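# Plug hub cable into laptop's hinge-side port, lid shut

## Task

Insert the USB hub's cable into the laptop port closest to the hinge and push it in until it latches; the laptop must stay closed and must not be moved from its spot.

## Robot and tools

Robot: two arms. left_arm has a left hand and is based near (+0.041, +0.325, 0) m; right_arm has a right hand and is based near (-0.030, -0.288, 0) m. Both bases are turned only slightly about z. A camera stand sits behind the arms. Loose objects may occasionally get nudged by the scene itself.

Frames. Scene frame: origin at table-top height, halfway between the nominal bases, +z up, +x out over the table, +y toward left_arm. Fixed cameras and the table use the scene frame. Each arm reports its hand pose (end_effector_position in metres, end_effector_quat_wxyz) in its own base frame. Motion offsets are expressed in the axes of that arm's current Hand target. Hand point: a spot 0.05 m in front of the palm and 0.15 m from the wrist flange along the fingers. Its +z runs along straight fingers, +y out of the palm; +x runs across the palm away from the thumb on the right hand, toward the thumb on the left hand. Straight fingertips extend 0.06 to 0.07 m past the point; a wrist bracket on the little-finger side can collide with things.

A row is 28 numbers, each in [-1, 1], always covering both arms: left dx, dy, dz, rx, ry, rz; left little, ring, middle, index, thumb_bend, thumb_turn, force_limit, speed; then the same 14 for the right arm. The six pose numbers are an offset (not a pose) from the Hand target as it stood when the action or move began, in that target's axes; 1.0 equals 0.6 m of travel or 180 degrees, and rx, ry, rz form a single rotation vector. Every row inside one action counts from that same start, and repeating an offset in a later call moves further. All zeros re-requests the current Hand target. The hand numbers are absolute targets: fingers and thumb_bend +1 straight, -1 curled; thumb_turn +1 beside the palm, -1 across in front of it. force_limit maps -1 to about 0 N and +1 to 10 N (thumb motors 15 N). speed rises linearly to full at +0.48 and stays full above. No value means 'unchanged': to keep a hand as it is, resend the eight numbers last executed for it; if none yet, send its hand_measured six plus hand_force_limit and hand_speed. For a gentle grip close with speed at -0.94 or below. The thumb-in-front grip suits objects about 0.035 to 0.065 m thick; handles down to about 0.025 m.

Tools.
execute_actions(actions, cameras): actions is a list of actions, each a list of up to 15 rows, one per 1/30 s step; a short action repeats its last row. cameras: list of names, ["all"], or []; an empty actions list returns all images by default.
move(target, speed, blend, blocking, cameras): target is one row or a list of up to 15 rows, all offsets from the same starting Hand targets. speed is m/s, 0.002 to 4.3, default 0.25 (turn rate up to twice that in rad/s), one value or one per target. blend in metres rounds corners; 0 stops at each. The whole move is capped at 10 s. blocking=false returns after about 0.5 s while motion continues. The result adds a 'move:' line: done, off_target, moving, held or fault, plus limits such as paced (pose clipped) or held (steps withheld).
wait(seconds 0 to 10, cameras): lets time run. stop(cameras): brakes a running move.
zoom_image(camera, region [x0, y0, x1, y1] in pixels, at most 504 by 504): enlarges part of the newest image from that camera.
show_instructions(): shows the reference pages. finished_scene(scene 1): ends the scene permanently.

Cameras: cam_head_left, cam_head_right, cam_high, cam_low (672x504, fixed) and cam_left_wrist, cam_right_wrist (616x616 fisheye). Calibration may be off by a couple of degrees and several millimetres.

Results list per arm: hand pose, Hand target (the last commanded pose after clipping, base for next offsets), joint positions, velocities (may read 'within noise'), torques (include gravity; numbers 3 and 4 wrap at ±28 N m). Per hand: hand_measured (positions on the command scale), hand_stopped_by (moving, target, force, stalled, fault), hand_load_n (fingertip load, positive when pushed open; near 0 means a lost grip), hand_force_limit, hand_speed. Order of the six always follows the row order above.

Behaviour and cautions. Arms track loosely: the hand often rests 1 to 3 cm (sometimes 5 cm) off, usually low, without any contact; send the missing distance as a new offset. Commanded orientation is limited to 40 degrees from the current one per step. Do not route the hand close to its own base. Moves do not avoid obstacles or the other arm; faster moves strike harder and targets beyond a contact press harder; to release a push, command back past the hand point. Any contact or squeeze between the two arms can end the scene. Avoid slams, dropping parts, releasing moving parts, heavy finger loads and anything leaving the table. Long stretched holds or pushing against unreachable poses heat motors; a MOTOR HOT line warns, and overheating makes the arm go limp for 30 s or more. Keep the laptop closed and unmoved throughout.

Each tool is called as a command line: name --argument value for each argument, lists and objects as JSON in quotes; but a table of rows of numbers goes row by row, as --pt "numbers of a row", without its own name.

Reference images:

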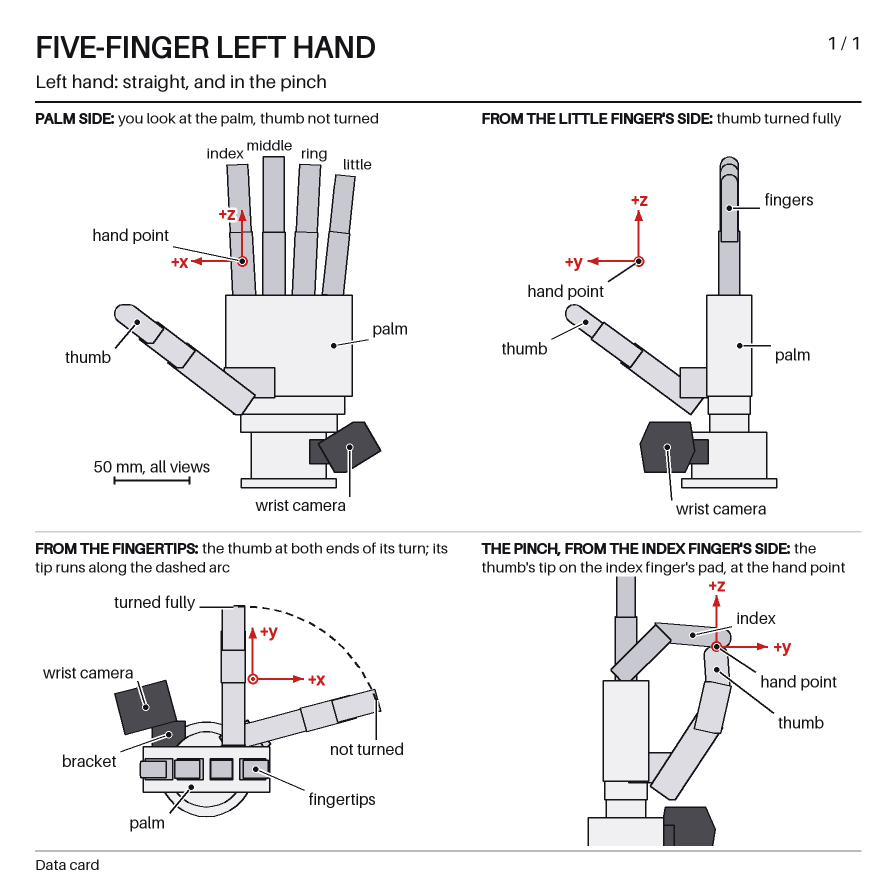

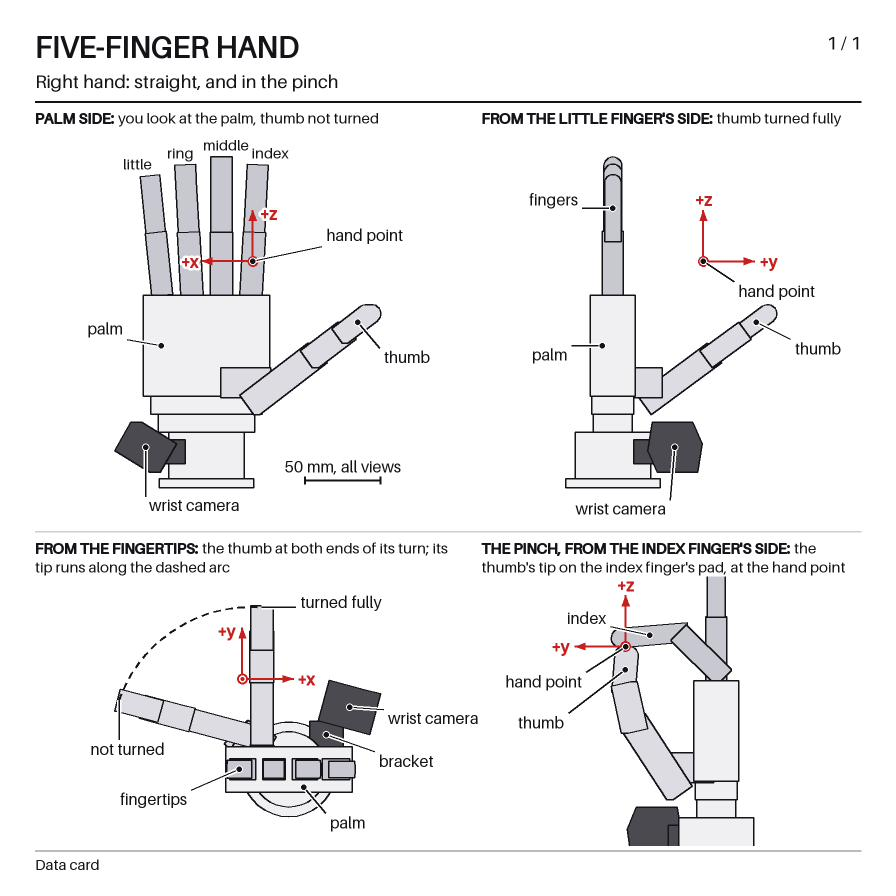

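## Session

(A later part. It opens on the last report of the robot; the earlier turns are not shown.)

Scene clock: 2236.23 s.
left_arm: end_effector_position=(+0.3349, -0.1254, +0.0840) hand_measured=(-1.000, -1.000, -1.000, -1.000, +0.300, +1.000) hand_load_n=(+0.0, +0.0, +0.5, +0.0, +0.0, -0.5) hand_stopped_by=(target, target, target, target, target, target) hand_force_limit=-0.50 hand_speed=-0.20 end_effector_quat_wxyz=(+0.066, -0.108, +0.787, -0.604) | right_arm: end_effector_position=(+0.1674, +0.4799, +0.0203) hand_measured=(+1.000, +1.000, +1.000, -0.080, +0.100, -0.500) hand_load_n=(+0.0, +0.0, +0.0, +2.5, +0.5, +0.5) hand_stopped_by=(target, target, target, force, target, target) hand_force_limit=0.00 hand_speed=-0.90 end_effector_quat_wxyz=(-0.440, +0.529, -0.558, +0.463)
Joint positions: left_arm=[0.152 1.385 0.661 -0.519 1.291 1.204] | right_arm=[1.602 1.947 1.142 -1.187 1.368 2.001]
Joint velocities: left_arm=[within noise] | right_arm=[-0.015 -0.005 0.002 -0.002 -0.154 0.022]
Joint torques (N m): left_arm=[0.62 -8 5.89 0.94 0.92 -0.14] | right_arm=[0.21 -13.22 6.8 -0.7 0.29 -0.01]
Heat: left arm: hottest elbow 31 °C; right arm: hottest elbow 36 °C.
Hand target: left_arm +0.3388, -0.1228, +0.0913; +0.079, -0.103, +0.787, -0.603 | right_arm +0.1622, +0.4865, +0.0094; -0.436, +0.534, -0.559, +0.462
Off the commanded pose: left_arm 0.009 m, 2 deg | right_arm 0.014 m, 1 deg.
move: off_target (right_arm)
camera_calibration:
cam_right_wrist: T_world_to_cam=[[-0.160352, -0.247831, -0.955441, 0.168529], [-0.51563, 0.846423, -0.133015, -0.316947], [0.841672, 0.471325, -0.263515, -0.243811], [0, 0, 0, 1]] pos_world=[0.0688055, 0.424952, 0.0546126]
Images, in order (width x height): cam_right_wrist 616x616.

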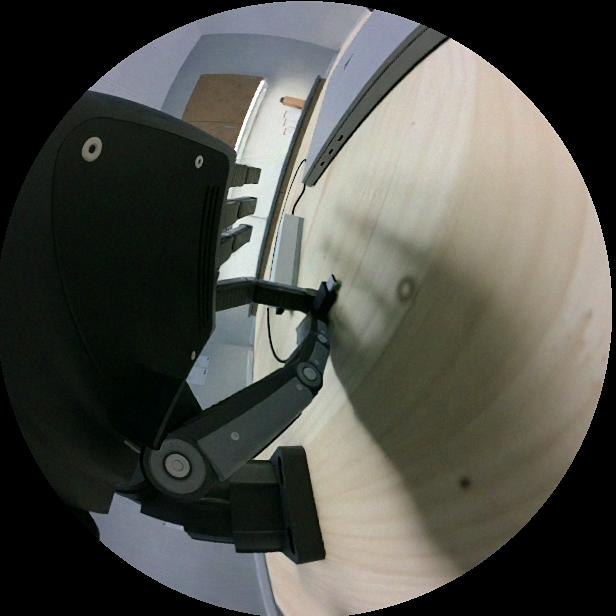

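move --target '[0,0,0,0,0,0,-1,-1,-1,-1,0.3,1,-0.5,-0.2,0,0,0,0,0,0,1,1,1,-0.2,0.1,-0.6,0,-0.9]' --speed 0.04 --cameras '["cam_right_wrist"]'

zoom_image --camera "cam_right_wrist" --region '[270, 260, 370, 340]'

Scene clock: 2244.47 s.
left_arm: end_effector_position=(+0.3349, -0.1254, +0.0840) hand_measured=(-1.000, -1.000, -1.000, -1.000, +0.300, +1.000) hand_load_n=(+0.0, +0.0, +0.0, +0.0, +0.5, +0.0) hand_stopped_by=(target, target, target, target, target, target) hand_force_limit=-0.50 hand_speed=-0.20 end_effector_quat_wxyz=(+0.066, -0.108, +0.787, -0.604) | right_arm: end_effector_position=(+0.1674, +0.4799, +0.0203) hand_measured=(+1.000, +1.000, +1.000, -0.080, +0.100, -0.600) hand_load_n=(+0.0, +0.0, +0.0, +2.5, +0.0, +0.5) hand_stopped_by=(target, target, target, force, target, target) hand_force_limit=0.00 hand_speed=-0.90 end_effector_quat_wxyz=(-0.440, +0.529, -0.558, +0.463)
Joint positions: left_arm=[0.152 1.385 0.661 -0.519 1.291 1.204] | right_arm=[1.602 1.947 1.142 -1.187 1.368 2.001]
Joint torques (N m): left_arm=[0.67 -8.06 5.94 0.96 0.94 -0.14] | right_arm=[0.21 -13.16 6.78 -0.69 0.29 -0.02]
Heat: left arm: hottest elbow 31 °C; right arm: hottest elbow 35 °C.
Hand target: left_arm +0.3388, -0.1228, +0.0913; +0.079, -0.103, +0.787, -0.603 | right_arm +0.1622, +0.4865, +0.0094; -0.436, +0.534, -0.559, +0.462
Off the commanded pose: left_arm 0.009 m, 2 deg | right_arm 0.014 m, 1 deg.
move: off_target (right_arm)
camera_calibration:
cam_right_wrist: T_world_to_cam=[[-0.160352, -0.247831, -0.955441, 0.168529], [-0.51563, 0.846423, -0.133015, -0.316947], [0.841672, 0.471325, -0.263515, -0.243811], [0, 0, 0, 1]] pos_world=[0.0688055, 0.424952, 0.0546126]
Images, in order (width x height): cam_right_wrist 616x616.

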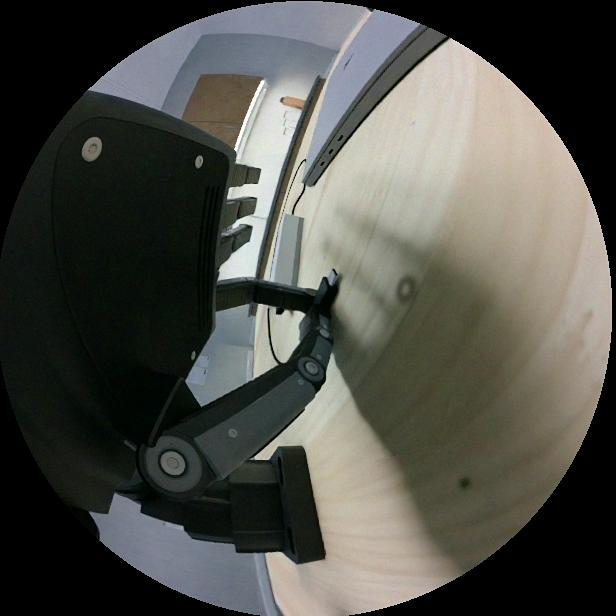

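Scaled by 5.040 from the camera's 616x616 image, which has a finer 880x880 frame.

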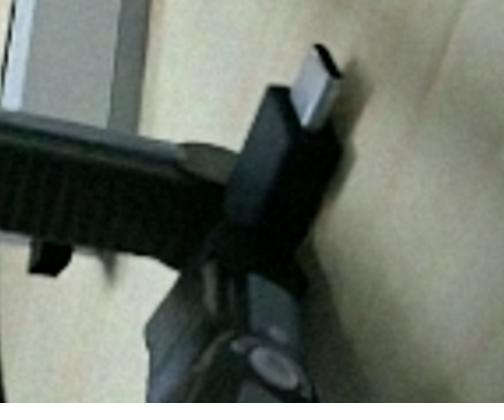

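move --target '[0,0,0,0,0,0,-1,-1,-1,-1,0.3,1,-0.5,-0.2,0,0,0,0,0,0,1,1,1,-0.2,0.1,-0.7,0,-0.9]' --speed 0.04 --cameras '["cam_right_wrist"]'

zoom_image --camera "cam_right_wrist" --region '[270, 240, 370, 330]'

Scene clock: 2249.30 s.
left_arm: end_effector_position=(+0.3349, -0.1254, +0.0840) hand_measured=(-1.000, -1.000, -1.000, -1.000, +0.300, +1.000) hand_load_n=(+0.0, +0.0, +0.0, +0.0, +0.5, -0.5) hand_stopped_by=(target, target, target, target, target, target) hand_force_limit=-0.50 hand_speed=-0.20 end_effector_quat_wxyz=(+0.066, -0.108, +0.787, -0.604) | right_arm: end_effector_position=(+0.1674, +0.4799, +0.0203) hand_measured=(+1.000, +1.000, +1.000, -0.080, +0.100, -0.700) hand_load_n=(+0.0, +0.0, +0.0, +2.0, +0.0, +0.0) hand_stopped_by=(target, target, target, force, target, target) hand_force_limit=0.00 hand_speed=-0.90 end_effector_quat_wxyz=(-0.440, +0.529, -0.558, +0.463)
Joint positions: left_arm=[0.152 1.385 0.661 -0.519 1.291 1.204] | right_arm=[1.602 1.947 1.142 -1.187 1.368 2.001]
Joint torques (N m): left_arm=[0.62 -8.06 5.93 0.91 0.94 -0.15] | right_arm=[0.26 -13.16 6.76 -0.7 0.28 -0.02]
Heat: left arm: hottest elbow 31 °C; right arm: hottest elbow 35 °C.
Hand target: left_arm +0.3388, -0.1228, +0.0913; +0.079, -0.103, +0.787, -0.603 | right_arm +0.1622, +0.4865, +0.0094; -0.436, +0.534, -0.559, +0.462
Off the commanded pose: left_arm 0.009 m, 2 deg | right_arm 0.014 m, 1 deg.
move: off_target (right_arm)
camera_calibration:
cam_right_wrist: T_world_to_cam=[[-0.160352, -0.247831, -0.955441, 0.168529], [-0.51563, 0.846423, -0.133015, -0.316947], [0.841672, 0.471325, -0.263515, -0.243811], [0, 0, 0, 1]] pos_world=[0.0688055, 0.424952, 0.0546126]
Images, in order (width x height): cam_right_wrist 616x616.

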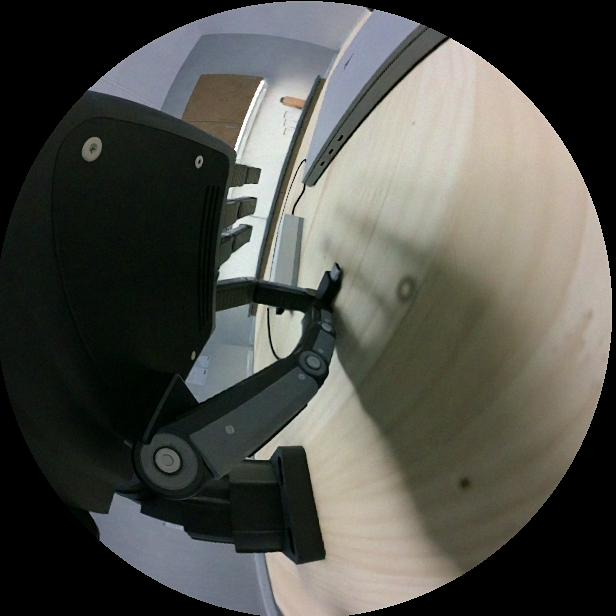

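Scaled by 5.040 from the camera's 616x616 image, which has a finer 880x880 frame.

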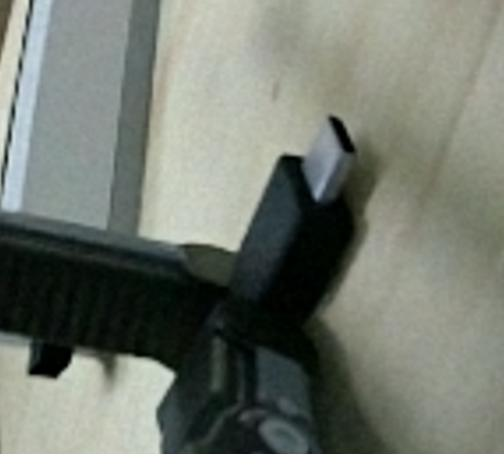

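move --target '[0,0,0,0,0,0,-1,-1,-1,-1,0.3,1,-0.5,-0.2,0,0,0,0,0,0,1,1,1,0.3,0.1,-0.35,0,-0.8]' --speed 0.04 --cameras '["cam_right_wrist"]'

zoom_image --camera "cam_right_wrist" --region '[270, 240, 370, 330]'

Scene clock: 2265.60 s.
left_arm: end_effector_position=(+0.3349, -0.1254, +0.0840) hand_measured=(-1.000, -1.000, -1.000, -1.000, +0.300, +1.000) hand_load_n=(+0.0, +0.0, +0.0, +0.0, +0.0, -0.5) hand_stopped_by=(target, target, target, target, target, target) hand_force_limit=-0.50 hand_speed=-0.20 end_effector_quat_wxyz=(+0.066, -0.108, +0.787, -0.604) | right_arm: end_effector_position=(+0.1654, +0.4800, +0.0187) hand_measured=(+1.000, +1.000, +1.000, +0.300, +0.098, -0.350) hand_load_n=(+0.0, +0.0, +0.0, +0.0, -3.5, -0.5) hand_stopped_by=(target, target, target, target, target, target) hand_force_limit=0.00 hand_speed=-0.80 end_effector_quat_wxyz=(-0.439, +0.531, -0.558, +0.463)
Joint positions: left_arm=[0.152 1.385 0.661 -0.519 1.291 1.204] | right_arm=[1.606 1.95 1.142 -1.187 1.366 2.001]
Joint torques (N m): left_arm=[0.85 -7.88 5.97 0.95 0.94 -0.14] | right_arm=[-0.09 -13.45 6.79 -0.69 0.38 -0.02]
Heat: left arm: hottest elbow 31 °C; right arm: hottest elbow 35 °C.
Hand target: left_arm +0.3388, -0.1228, +0.0913; +0.079, -0.103, +0.787, -0.603 | right_arm +0.1622, +0.4865, +0.0095; -0.436, +0.534, -0.559, +0.462
Off the commanded pose: left_arm 0.009 m, 2 deg | right_arm 0.012 m, 1 deg.
move: off_target (right_arm)
camera_calibration:
cam_right_wrist: T_world_to_cam=[[-0.161847, -0.250943, -0.954376, 0.168381], [-0.518217, 0.844653, -0.134211, -0.317042], [0.839795, 0.472852, -0.266748, -0.242988], [0, 0, 0, 1]] pos_world=[0.0670158, 0.424942, 0.0533317]
Images, in order (width x height): cam_right_wrist 616x616.

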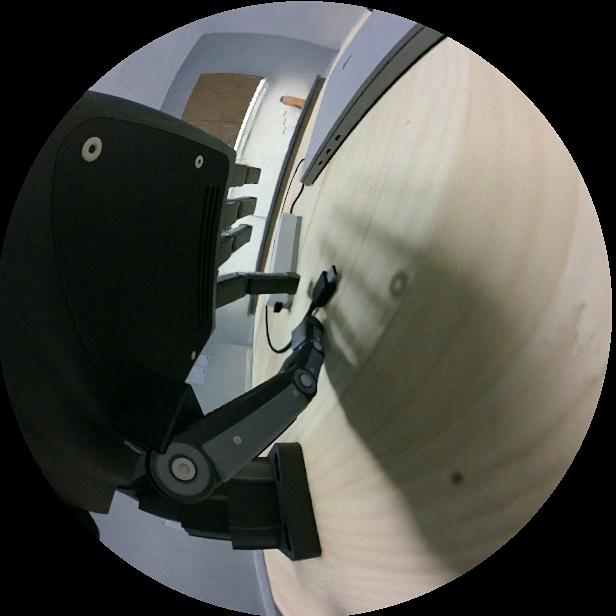

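Scaled by 5.040 from the camera's 616x616 image, which has a finer 880x880 frame.

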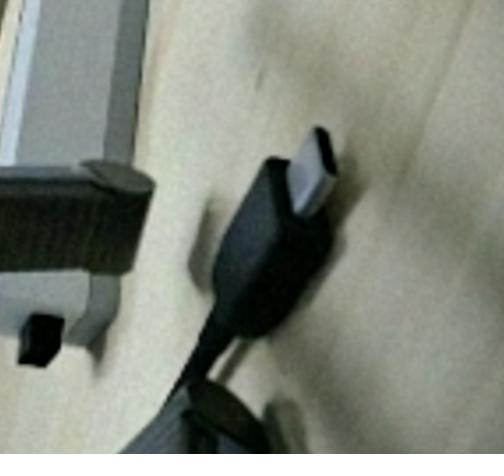

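move --pt "0 0 0 0 0 0 -1 -1 -1 -1 0.3 1 -0.5 -0.2 0.0002 -0.0360 -0.0071 0 0 0 1 1 1 0.3 0.1 -0.35 0 -0.8" --pt "0 0 0 0 0 0 -1 -1 -1 -1 0.3 1 -0.5 -0.2 0.0173 -0.0320 -0.0158 0 0 0 1 1 1 0.3 0.1 -0.35 0 -0.8" --speed 0.06 --cameras '["cam_right_wrist"]'

zoom_image --camera "cam_right_wrist" --region '[270, 260, 390, 360]'

Scene clock: 2278.43 s.
left_arm: end_effector_position=(+0.3349, -0.1254, +0.0840) hand_measured=(-1.000, -1.000, -1.000, -1.000, +0.300, +1.000) hand_load_n=(+0.0, +0.0, +0.0, +0.0, +0.0, +0.0) hand_stopped_by=(target, target, target, target, target, target) hand_force_limit=-0.50 hand_speed=-0.20 end_effector_quat_wxyz=(+0.066, -0.108, +0.787, -0.604) | right_arm: end_effector_position=(+0.1603, +0.4723, +0.0198) hand_measured=(+1.000, +1.000, +1.000, +0.300, +0.100, -0.350) hand_load_n=(+0.0, +0.0, +0.0, +0.0, +0.0, +0.0) hand_stopped_by=(target, target, target, target, target, target) hand_force_limit=0.00 hand_speed=-0.80 end_effector_quat_wxyz=(-0.428, +0.538, -0.554, +0.470)
Joint positions: left_arm=[0.152 1.385 0.661 -0.519 1.291 1.204] | right_arm=[1.616 1.95 1.145 -1.261 1.351 2.044]
Joint torques (N m): left_arm=[0.67 -7.94 5.93 0.98 0.94 -0.14] | right_arm=[0.21 -17.32 5.27 -1.21 0.65 0.09]
Heat: left arm: hottest elbow 31 °C; right arm: hottest elbow 35 °C.
Hand target: left_arm +0.3388, -0.1228, +0.0913; +0.079, -0.103, +0.787, -0.603 | right_arm +0.1562, +0.4765, +0.0302; -0.436, +0.533, -0.559, +0.462
Off the commanded pose: left_arm 0.009 m, 2 deg | right_arm 0.012 m, 1 deg.
move: off_target (right_arm)
camera_calibration:
cam_right_wrist: T_world_to_cam=[[-0.17087, -0.277816, -0.945316, 0.180662], [-0.515292, 0.842956, -0.154593, -0.312213], [0.839808, 0.460699, -0.287192, -0.228657], [0, 0, 0, 1]] pos_world=[0.0620165, 0.418714, 0.0568483]
Images, in order (width x height): cam_right_wrist 616x616.

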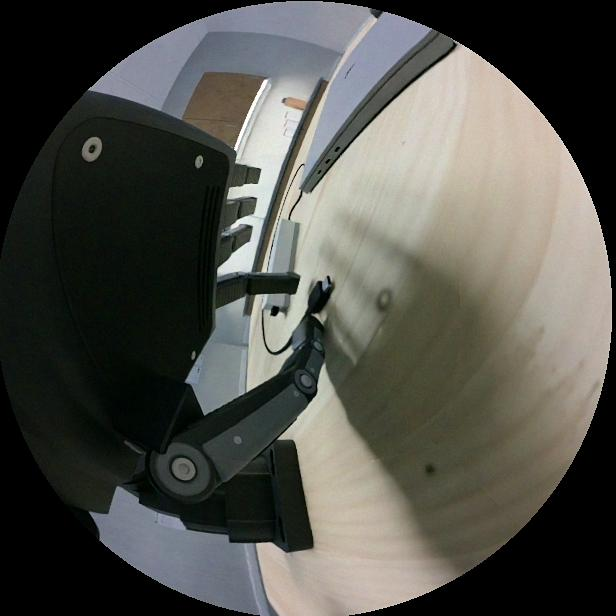

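Scaled by 4.200 from the camera's 616x616 image, which has a finer 880x880 frame.

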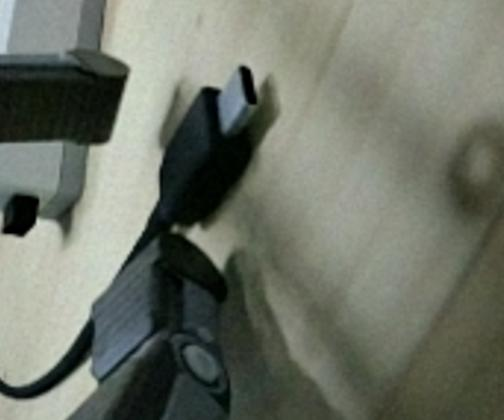

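move --pt "0 0 0 0 0 0 -1 -1 -1 -1 0.3 1 -0.5 -0.2 0.0132 0.0006 0.0005 0 0 0 1 1 1 0.3 0.1 -0.35 0 -0.8" --pt "0 0 0 0 0 0 -1 -1 -1 -1 0.3 1 -0.5 -0.2 0.0132 0.0327 0.0072 0 0 0 1 1 1 0.3 0.1 -0.35 0 -0.8" --speed 0.06 --cameras '["cam_right_wrist"]'

zoom_image --camera "cam_right_wrist" --region '[270, 260, 370, 340]'

Scene clock: 2288.63 s.
left_arm: end_effector_position=(+0.3349, -0.1254, +0.0840) hand_measured=(-1.000, -1.000, -1.000, -1.000, +0.300, +1.000) hand_load_n=(+0.5, +0.5, +0.0, +0.0, +0.0, -0.5) hand_stopped_by=(target, target, target, target, target, target) hand_force_limit=-0.50 hand_speed=-0.20 end_effector_quat_wxyz=(+0.066, -0.108, +0.787, -0.604) | right_arm: end_effector_position=(+0.1604, +0.4677, +0.0181) hand_measured=(+1.000, +1.000, +1.000, +0.300, +0.098, -0.350) hand_load_n=(+0.0, +0.0, +0.0, +0.0, -4.5, +0.0) hand_stopped_by=(target, target, target, target, target, target) hand_force_limit=0.00 hand_speed=-0.80 end_effector_quat_wxyz=(-0.435, +0.533, -0.557, +0.466)
Joint positions: left_arm=[0.152 1.385 0.661 -0.519 1.291 1.204] | right_arm=[1.617 1.943 1.123 -1.245 1.355 2.063]
Joint torques (N m): left_arm=[0.85 -8.06 5.94 0.98 0.94 -0.15] | right_arm=[0.09 -14.33 4.48 -0.16 0.47 0]
Heat: left arm: hottest elbow 31 °C; right arm: hottest elbow 35 °C.
Hand target: left_arm +0.3388, -0.1228, +0.0913; +0.079, -0.103, +0.787, -0.603 | right_arm +0.1562, +0.4684, +0.0101; -0.436, +0.533, -0.559, +0.462
Off the commanded pose: left_arm 0.009 m, 2 deg | right_arm 0.009 m, 1 deg.
move: done
camera_calibration:
cam_right_wrist: T_world_to_cam=[[-0.166, -0.259511, -0.951366, 0.168548], [-0.514539, 0.845805, -0.140936, -0.310322], [0.841245, 0.46612, -0.273932, -0.230137], [0, 0, 0, 1]] pos_world=[0.0619083, 0.413483, 0.0535728]
Images, in order (width x height): cam_right_wrist 616x616.

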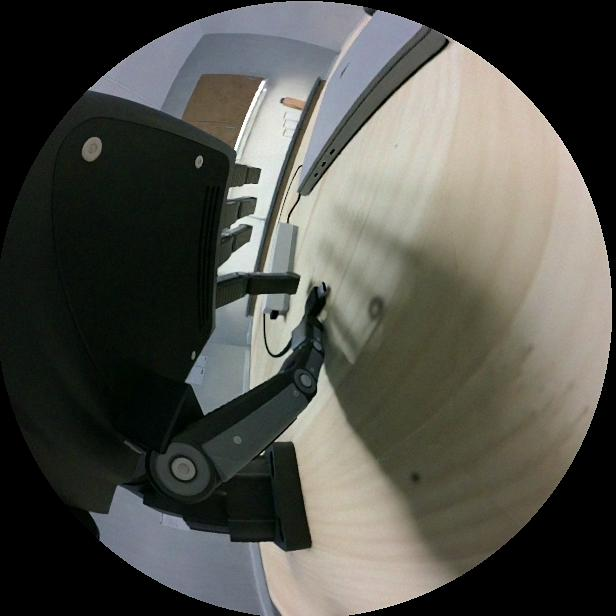

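Scaled by 5.040 from the camera's 616x616 image, which has a finer 880x880 frame.

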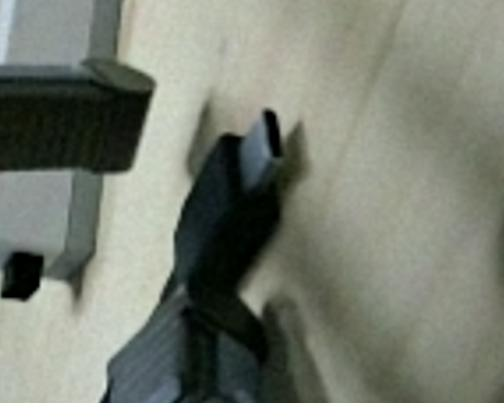

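move --target '[0,0,0,0,0,0,-1,-1,-1,-1,0.3,1,-0.5,-0.2,0,0,0,0,0,0,1,1,1,-0.2,0.1,-0.35,-0.4,-0.85]' --speed 0.04 --cameras '[]'

move --target '[0,0,0,0,0,0,-1,-1,-1,-1,0.3,1,-0.5,-0.2,0,0,0,0,0,0,1,1,1,-0.2,0.1,-0.48,0,-0.9]' --speed 0.04 --cameras '["cam_right_wrist"]'

zoom_image --camera "cam_right_wrist" --region '[270, 260, 370, 340]'

Scene clock: 2295.27 s.
left_arm: end_effector_position=(+0.3349, -0.1254, +0.0840) hand_measured=(-1.000, -1.000, -1.000, -1.000, +0.300, +1.000) hand_load_n=(+0.0, +0.0, +0.0, +0.0, +0.0, -0.5) hand_stopped_by=(target, target, target, target, target, target) hand_force_limit=-0.50 hand_speed=-0.20 end_effector_quat_wxyz=(+0.066, -0.108, +0.787, -0.604) | right_arm: end_effector_position=(+0.1611, +0.4687, +0.0192) hand_measured=(+1.000, +1.000, +1.000, -0.046, +0.100, -0.350) hand_load_n=(+0.0, +0.0, +0.0, +2.5, +0.5, +0.0) hand_stopped_by=(target, target, target, force, target, target) hand_force_limit=-0.40 hand_speed=-0.85 end_effector_quat_wxyz=(-0.438, +0.530, -0.557, +0.465)
Joint positions: left_arm=[0.152 1.385 0.661 -0.519 1.291 1.204] | right_arm=[1.617 1.943 1.123 -1.243 1.361 2.068]
Joint torques (N m): left_arm=[0.67 -8.06 5.96 0.96 0.94 -0.14] | right_arm=[0.21 -14.39 4.44 -0.31 0.25 -0.02]
Heat: left arm: hottest elbow 31 °C; right arm: hottest elbow 35 °C.
Hand target: left_arm +0.3388, -0.1228, +0.0913; +0.079, -0.103, +0.787, -0.603 | right_arm +0.1561, +0.4682, +0.0102; -0.435, +0.534, -0.559, +0.462
Off the commanded pose: left_arm 0.009 m, 2 deg | right_arm 0.010 m, 1 deg.
move: done
No camera images: "cameras" was empty.

Scene clock: 2296.20 s.
left_arm: end_effector_position=(+0.3349, -0.1254, +0.0840) hand_measured=(-1.000, -1.000, -1.000, -1.000, +0.300, +1.000) hand_load_n=(+0.0, +0.0, +0.0, +0.0, +0.0, -0.5) hand_stopped_by=(target, target, target, target, target, target) hand_force_limit=-0.50 hand_speed=-0.20 end_effector_quat_wxyz=(+0.066, -0.108, +0.787, -0.604) | right_arm: end_effector_position=(+0.1611, +0.4687, +0.0192) hand_measured=(+1.000, +1.000, +1.000, -0.046, +0.100, -0.480) hand_load_n=(+0.0, +0.0, +0.0, +2.0, +0.0, +0.5) hand_stopped_by=(target, target, target, force, target, target) hand_force_limit=0.00 hand_speed=-0.90 end_effector_quat_wxyz=(-0.438, +0.530, -0.557, +0.465)
Joint positions: left_arm=[0.152 1.385 0.661 -0.519 1.291 1.204] | right_arm=[1.617 1.943 1.123 -1.243 1.361 2.069]
Joint torques (N m): left_arm=[0.73 -8 5.93 0.95 0.94 -0.14] | right_arm=[0.21 -14.33 4.45 -0.31 0.25 -0.02]
Heat: left arm: hottest elbow 31 °C; right arm: hottest elbow 35 °C.
Hand target: left_arm +0.3388, -0.1228, +0.0913; +0.079, -0.103, +0.787, -0.603 | right_arm +0.1561, +0.4683, +0.0102; -0.435, +0.534, -0.559, +0.462
Off the commanded pose: left_arm 0.009 m, 2 deg | right_arm 0.010 m, 1 deg.
move: done
camera_calibration:
cam_right_wrist: T_world_to_cam=[[-0.160305, -0.253453, -0.953973, 0.16622], [-0.51509, 0.845923, -0.138191, -0.310647], [0.842012, 0.469229, -0.266157, -0.23262], [0, 0, 0, 1]] pos_world=[0.0625036, 0.414065, 0.0537267]
Images, in order (width x height): cam_right_wrist 616x616.

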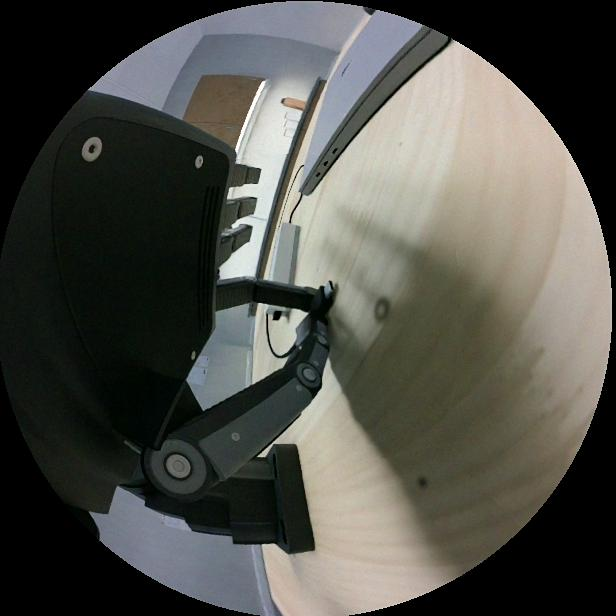

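Scaled by 5.040 from the camera's 616x616 image, which has a finer 880x880 frame.

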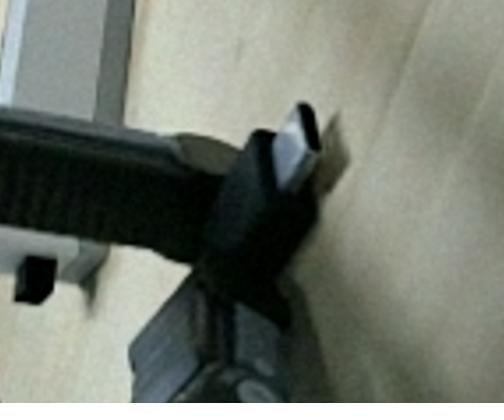

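move --target '[0,0,0,0,0,0,-1,-1,-1,-1,0.3,1,-0.5,-0.2,0,0,0,0,0,0,1,1,1,-0.2,0.1,-0.58,0,-0.9]' --speed 0.04 --cameras '["cam_right_wrist"]'

zoom_image --camera "cam_right_wrist" --region '[270, 260, 370, 340]'

Scene clock: 2307.60 s.
left_arm: end_effector_position=(+0.3349, -0.1254, +0.0840) hand_measured=(-1.000, -1.000, -1.000, -1.000, +0.300, +1.000) hand_load_n=(+0.0, +0.0, +0.0, +0.0, +0.0, +0.0) hand_stopped_by=(target, target, target, target, target, target) hand_force_limit=-0.50 hand_speed=-0.20 end_effector_quat_wxyz=(+0.066, -0.108, +0.787, -0.604) | right_arm: end_effector_position=(+0.1611, +0.4687, +0.0192) hand_measured=(+1.000, +1.000, +1.000, -0.046, +0.100, -0.580) hand_load_n=(+0.0, +0.0, +0.0, +2.5, +0.0, +0.0) hand_stopped_by=(target, target, target, force, target, target) hand_force_limit=0.00 hand_speed=-0.90 end_effector_quat_wxyz=(-0.438, +0.530, -0.557, +0.465)
Joint positions: left_arm=[0.152 1.385 0.661 -0.519 1.291 1.204] | right_arm=[1.617 1.943 1.123 -1.243 1.361 2.069]
Joint torques (N m): left_arm=[0.79 -8.06 5.91 0.99 0.94 -0.13] | right_arm=[0.26 -14.33 4.45 -0.32 0.25 -0.02]
Heat: left arm: hottest elbow 31 °C; right arm: hottest elbow 34 °C.
Hand target: left_arm +0.3388, -0.1228, +0.0913; +0.079, -0.103, +0.787, -0.603 | right_arm +0.1561, +0.4683, +0.0102; -0.435, +0.534, -0.559, +0.462
Off the commanded pose: left_arm 0.009 m, 2 deg | right_arm 0.010 m, 1 deg.
move: done
camera_calibration:
cam_right_wrist: T_world_to_cam=[[-0.160305, -0.253453, -0.953973, 0.16622], [-0.51509, 0.845923, -0.138191, -0.310647], [0.842012, 0.469229, -0.266157, -0.23262], [0, 0, 0, 1]] pos_world=[0.0625036, 0.414065, 0.0537267]
Images, in order (width x height): cam_right_wrist 616x616.

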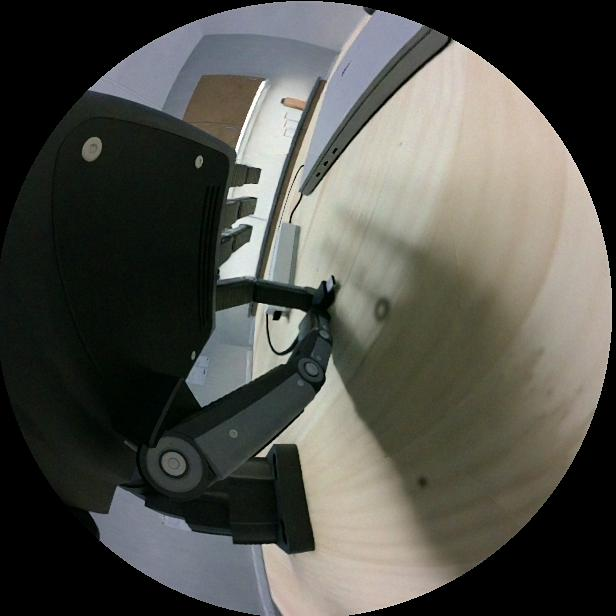

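Scaled by 5.040 from the camera's 616x616 image, which has a finer 880x880 frame.

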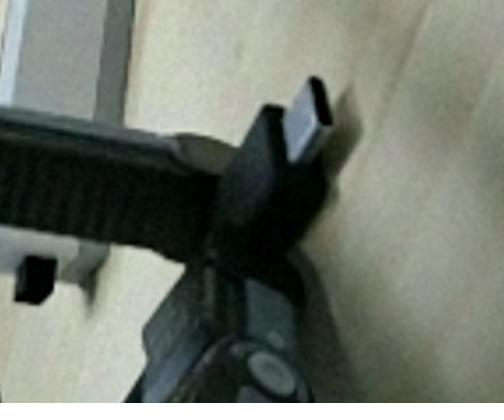

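move --target '[0,0,0,0,0,0,-1,-1,-1,-1,0.3,1,-0.5,-0.2,0,0,0,0,0,0,1,1,1,-0.2,0.1,-0.67,0,-0.9]' --speed 0.04 --cameras '["cam_right_wrist"]'

zoom_image --camera "cam_right_wrist" --region '[270, 260, 370, 340]'

Scene clock: 2313.80 s.
left_arm: end_effector_position=(+0.3349, -0.1254, +0.0840) hand_measured=(-1.000, -1.000, -1.000, -1.000, +0.300, +1.000) hand_load_n=(+0.0, +0.0, +0.0, +0.0, +0.0, +0.0) hand_stopped_by=(target, target, target, target, target, target) hand_force_limit=-0.50 hand_speed=-0.20 end_effector_quat_wxyz=(+0.066, -0.108, +0.787, -0.604) | right_arm: end_effector_position=(+0.1611, +0.4687, +0.0192) hand_measured=(+1.000, +1.000, +1.000, -0.046, +0.100, -0.670) hand_load_n=(+0.0, -0.5, -0.5, +2.0, +0.5, +0.0) hand_stopped_by=(target, target, target, force, target, target) hand_force_limit=0.00 hand_speed=-0.90 end_effector_quat_wxyz=(-0.438, +0.530, -0.557, +0.465)
Joint positions: left_arm=[0.152 1.385 0.661 -0.519 1.291 1.204] | right_arm=[1.617 1.943 1.123 -1.243 1.361 2.069]
Joint torques (N m): left_arm=[0.73 -8.18 5.98 0.96 0.94 -0.15] | right_arm=[0.15 -14.45 4.46 -0.32 0.25 -0.03]
Heat: left arm: hottest elbow 31 °C; right arm: hottest elbow 34 °C.
Hand target: left_arm +0.3388, -0.1228, +0.0913; +0.079, -0.103, +0.787, -0.603 | right_arm +0.1561, +0.4683, +0.0102; -0.435, +0.534, -0.559, +0.462
Off the commanded pose: left_arm 0.009 m, 2 deg | right_arm 0.010 m, 1 deg.
move: done
camera_calibration:
cam_right_wrist: T_world_to_cam=[[-0.160305, -0.253453, -0.953973, 0.16622], [-0.51509, 0.845923, -0.138191, -0.310647], [0.842012, 0.469229, -0.266157, -0.23262], [0, 0, 0, 1]] pos_world=[0.0625036, 0.414065, 0.0537267]
Images, in order (width x height): cam_right_wrist 616x616.

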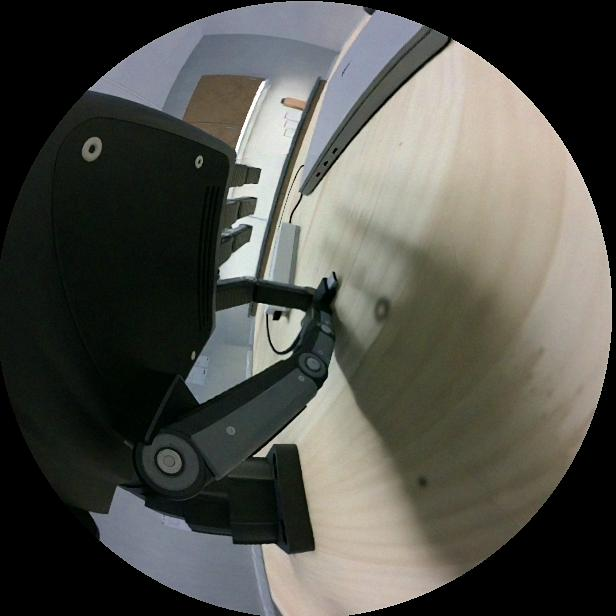

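Scaled by 5.040 from the camera's 616x616 image, which has a finer 880x880 frame.

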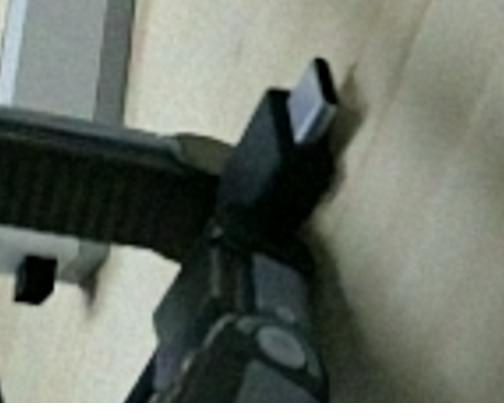

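move --target '[0,0,0,0,0,0,-1,-1,-1,-1,0.3,1,-0.5,-0.2,0,0,0,0,0,0,1,1,1,-0.2,0.1,-0.76,0,-0.9]' --speed 0.04 --cameras '["cam_right_wrist"]'

zoom_image --camera "cam_right_wrist" --region '[270, 260, 370, 340]'

Scene clock: 2319.80 s.
left_arm: end_effector_position=(+0.3349, -0.1254, +0.0840) hand_measured=(-1.000, -1.000, -1.000, -1.000, +0.300, +1.000) hand_load_n=(+0.0, +0.0, +0.0, +0.0, +0.0, +0.0) hand_stopped_by=(target, target, target, target, target, target) hand_force_limit=-0.50 hand_speed=-0.20 end_effector_quat_wxyz=(+0.066, -0.108, +0.787, -0.604) | right_arm: end_effector_position=(+0.1611, +0.4687, +0.0192) hand_measured=(+1.000, +1.000, +1.000, -0.046, +0.100, -0.760) hand_load_n=(+0.0, +0.0, +0.0, +2.5, +0.0, +0.5) hand_stopped_by=(target, target, target, force, target, target) hand_force_limit=0.00 hand_speed=-0.90 end_effector_quat_wxyz=(-0.438, +0.530, -0.557, +0.465)
Joint positions: left_arm=[0.152 1.385 0.661 -0.519 1.291 1.204] | right_arm=[1.617 1.943 1.123 -1.243 1.361 2.069]
Joint torques (N m): left_arm=[0.62 -8.18 5.89 0.95 0.95 -0.14] | right_arm=[0.26 -14.39 4.44 -0.32 0.25 -0.03]
Heat: left arm: hottest elbow 31 °C; right arm: hottest elbow 34 °C.
Hand target: left_arm +0.3388, -0.1228, +0.0913; +0.079, -0.103, +0.787, -0.603 | right_arm +0.1561, +0.4682, +0.0102; -0.435, +0.534, -0.559, +0.462
Off the commanded pose: left_arm 0.009 m, 2 deg | right_arm 0.010 m, 1 deg.
move: done
camera_calibration:
cam_right_wrist: T_world_to_cam=[[-0.160305, -0.253453, -0.953973, 0.16622], [-0.51509, 0.845923, -0.138191, -0.310647], [0.842012, 0.469229, -0.266157, -0.23262], [0, 0, 0, 1]] pos_world=[0.0625036, 0.414065, 0.0537267]
Images, in order (width x height): cam_right_wrist 616x616.

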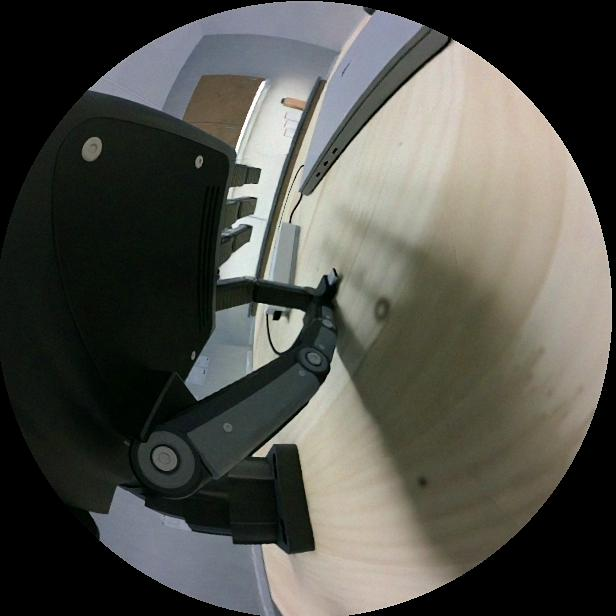

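Scaled by 5.040 from the camera's 616x616 image, which has a finer 880x880 frame.

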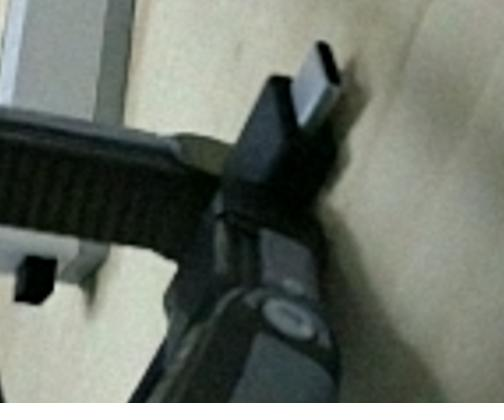

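move --target '[0,0,0,0,0,0,-1,-1,-1,-1,0.3,1,-0.5,-0.2,0,0,0,0,0,0,1,1,1,-0.25,0.1,-0.76,-0.05,-0.9]' --speed 0.04 --cameras '["cam_right_wrist"]'

zoom_image --camera "cam_right_wrist" --region '[270, 260, 370, 340]'

Scene clock: 2329.77 s.
left_arm: end_effector_position=(+0.3349, -0.1254, +0.0840) hand_measured=(-1.000, -1.000, -1.000, -1.000, +0.300, +1.000) hand_load_n=(+0.0, +0.0, +0.0, +0.0, +0.0, +0.0) hand_stopped_by=(target, target, target, target, target, target) hand_force_limit=-0.50 hand_speed=-0.20 end_effector_quat_wxyz=(+0.066, -0.108, +0.787, -0.604) | right_arm: end_effector_position=(+0.1612, +0.4689, +0.0194) hand_measured=(+1.000, +1.000, +1.000, -0.070, +0.100, -0.760) hand_load_n=(+0.0, +0.0, +0.0, +4.5, +1.0, -0.5) hand_stopped_by=(target, target, target, force, target, target) hand_force_limit=-0.05 hand_speed=-0.90 end_effector_quat_wxyz=(-0.439, +0.530, -0.557, +0.465)
Joint positions: left_arm=[0.152 1.385 0.661 -0.519 1.291 1.204] | right_arm=[1.617 1.943 1.123 -1.243 1.363 2.07]
Joint torques (N m): left_arm=[0.67 -8 5.93 0.99 0.93 -0.14] | right_arm=[0.32 -14.45 4.45 -0.31 0.21 -0.03]
Heat: left arm: hottest elbow 31 °C; right arm: hottest elbow 34 °C.
Hand target: left_arm +0.3388, -0.1228, +0.0913; +0.079, -0.103, +0.787, -0.603 | right_arm +0.1561, +0.4683, +0.0103; -0.435, +0.534, -0.559, +0.462
Off the commanded pose: left_arm 0.009 m, 2 deg | right_arm 0.010 m, 1 deg.
move: done
camera_calibration:
cam_right_wrist: T_world_to_cam=[[-0.159158, -0.252417, -0.954439, 0.165871], [-0.515169, 0.845936, -0.137814, -0.310686], [0.842181, 0.469763, -0.264675, -0.233037], [0, 0, 0, 1]] pos_world=[0.0626026, 0.414162, 0.0538178]
Images, in order (width x height): cam_right_wrist 616x616.

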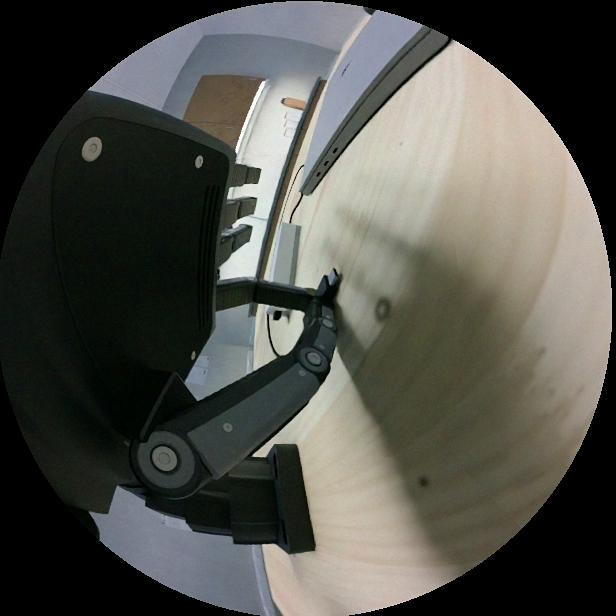

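Scaled by 5.040 from the camera's 616x616 image, which has a finer 880x880 frame.

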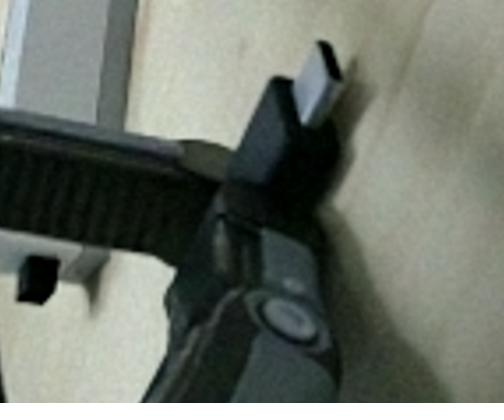

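move --target '[0,0,0,0,0,0,-1,-1,-1,-1,0.3,1,-0.5,-0.2,0,0,0,0,0,0,1,1,1,-0.3,0.1,-0.76,0.15,-0.93]' --speed 0.04 --cameras '[]'

move --target '[0,0,0,0,0,0,-1,-1,-1,-1,0.3,1,-0.5,-0.2,0,-0.0393,-0.0077,0,0,0,1,1,1,-0.3,0.1,-0.76,0.15,-0.93]' --speed 0.03 --cameras '["cam_right_wrist","cam_left_wrist"]'

zoom_image --camera "cam_right_wrist" --region '[270, 250, 370, 330]'

zoom_image --camera "cam_left_wrist" --region '[220, 420, 320, 510]'

Scene clock: 2335.50 s.
left_arm: end_effector_position=(+0.3349, -0.1254, +0.0840) hand_measured=(-1.000, -1.000, -1.000, -1.000, +0.300, +1.000) hand_load_n=(+0.0, +0.0, +0.5, +0.0, +0.0, -0.5) hand_stopped_by=(target, target, target, target, target, target) hand_force_limit=-0.50 hand_speed=-0.20 end_effector_quat_wxyz=(+0.066, -0.108, +0.787, -0.604) | right_arm: end_effector_position=(+0.1612, +0.4690, +0.0195) hand_measured=(+1.000, +1.000, +1.000, -0.082, +0.100, -0.760) hand_load_n=(+0.0, +0.0, +0.0, +6.0, +1.5, -0.5) hand_stopped_by=(target, target, target, force, target, target) hand_force_limit=0.15 hand_speed=-0.93 end_effector_quat_wxyz=(-0.439, +0.530, -0.557, +0.465)
Joint positions: left_arm=[0.152 1.385 0.661 -0.519 1.291 1.204] | right_arm=[1.617 1.943 1.123 -1.243 1.363 2.071]
Joint torques (N m): left_arm=[0.73 -7.94 5.94 0.95 0.94 -0.14] | right_arm=[0.21 -14.39 4.46 -0.34 0.2 -0.04]
Heat: left arm: hottest elbow 31 °C; right arm: hottest elbow 34 °C.
Hand target: left_arm +0.3388, -0.1228, +0.0913; +0.079, -0.103, +0.787, -0.603 | right_arm +0.1561, +0.4683, +0.0103; -0.435, +0.534, -0.559, +0.462
Off the commanded pose: left_arm 0.009 m, 2 deg | right_arm 0.011 m, 1 deg.
move: off_target (right_arm)
No camera images: "cameras" was empty.

Scene clock: 2336.80 s.
left_arm: end_effector_position=(+0.3349, -0.1254, +0.0840) hand_measured=(-1.000, -1.000, -1.000, -1.000, +0.300, +1.000) hand_load_n=(+0.0, +0.0, +0.0, +0.0, +0.0, -0.5) hand_stopped_by=(target, target, target, target, target, target) hand_force_limit=-0.50 hand_speed=-0.20 end_effector_quat_wxyz=(+0.066, -0.108, +0.787, -0.604) | right_arm: end_effector_position=(+0.1606, +0.4644, +0.0206) hand_measured=(+1.000, +1.000, +1.000, -0.082, +0.100, -0.760) hand_load_n=(+0.0, +0.0, +0.0, +4.0, +1.5, -0.5) hand_stopped_by=(target, target, target, force, target, target) hand_force_limit=0.15 hand_speed=-0.93 end_effector_quat_wxyz=(-0.430, +0.535, -0.556, +0.469)
Joint positions: left_arm=[0.152 1.385 0.661 -0.519 1.291 1.204] | right_arm=[1.617 1.938 1.123 -1.269 1.352 2.071]
Joint torques (N m): left_arm=[0.73 -8.06 5.93 0.96 0.93 -0.14] | right_arm=[0.15 -17.85 5.2 -1.22 0.58 -0.09]
Heat: left arm: hottest elbow 31 °C; right arm: hottest elbow 34 °C.
Hand target: left_arm +0.3388, -0.1228, +0.0913; +0.079, -0.103, +0.787, -0.603 | right_arm +0.1562, +0.4684, +0.0343; -0.435, +0.534, -0.559, +0.462
Off the commanded pose: left_arm 0.009 m, 2 deg | right_arm 0.015 m, 1 deg.
move: off_target (right_arm)
camera_calibration:
cam_left_wrist: T_world_to_cam=[[-0.109501, -0.307221, 0.945317, -0.081491], [-0.951784, 0.306587, -0.0106114, 0.360605], [-0.286562, -0.900899, -0.325979, 0.12633], [0, 0, 0, 1]] pos_world=[0.370496, -0.0217818, 0.122042]
cam_right_wrist: T_world_to_cam=[[-0.168128, -0.270817, -0.947835, 0.175651], [-0.512045, 0.84562, -0.150785, -0.307153], [0.842344, 0.459983, -0.280843, -0.225261], [0, 0, 0, 1]] pos_world=[0.0620025, 0.41092, 0.0569111]
Images, in order (width x height): cam_left_wrist 616x616, cam_right_wrist 616x616.

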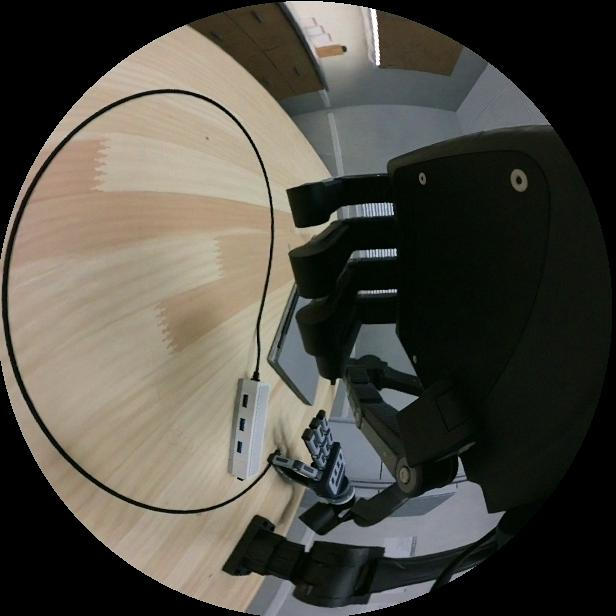

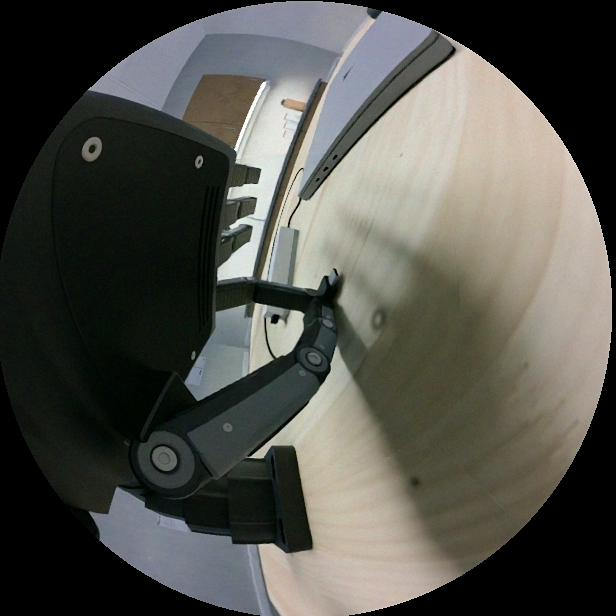

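Scaled by 5.040 from the camera's 616x616 image, which has a finer 880x880 frame.

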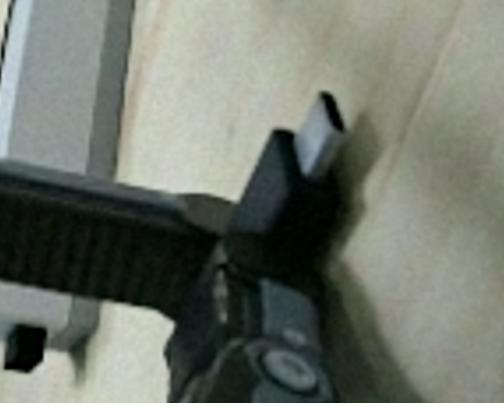

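Scaled by 5.040 from the camera's 616x616 image, which has a finer 880x880 frame.

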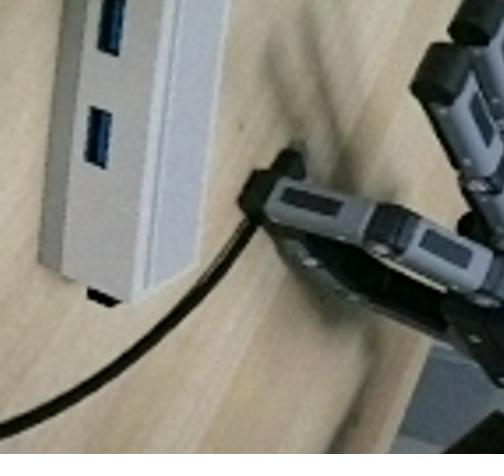

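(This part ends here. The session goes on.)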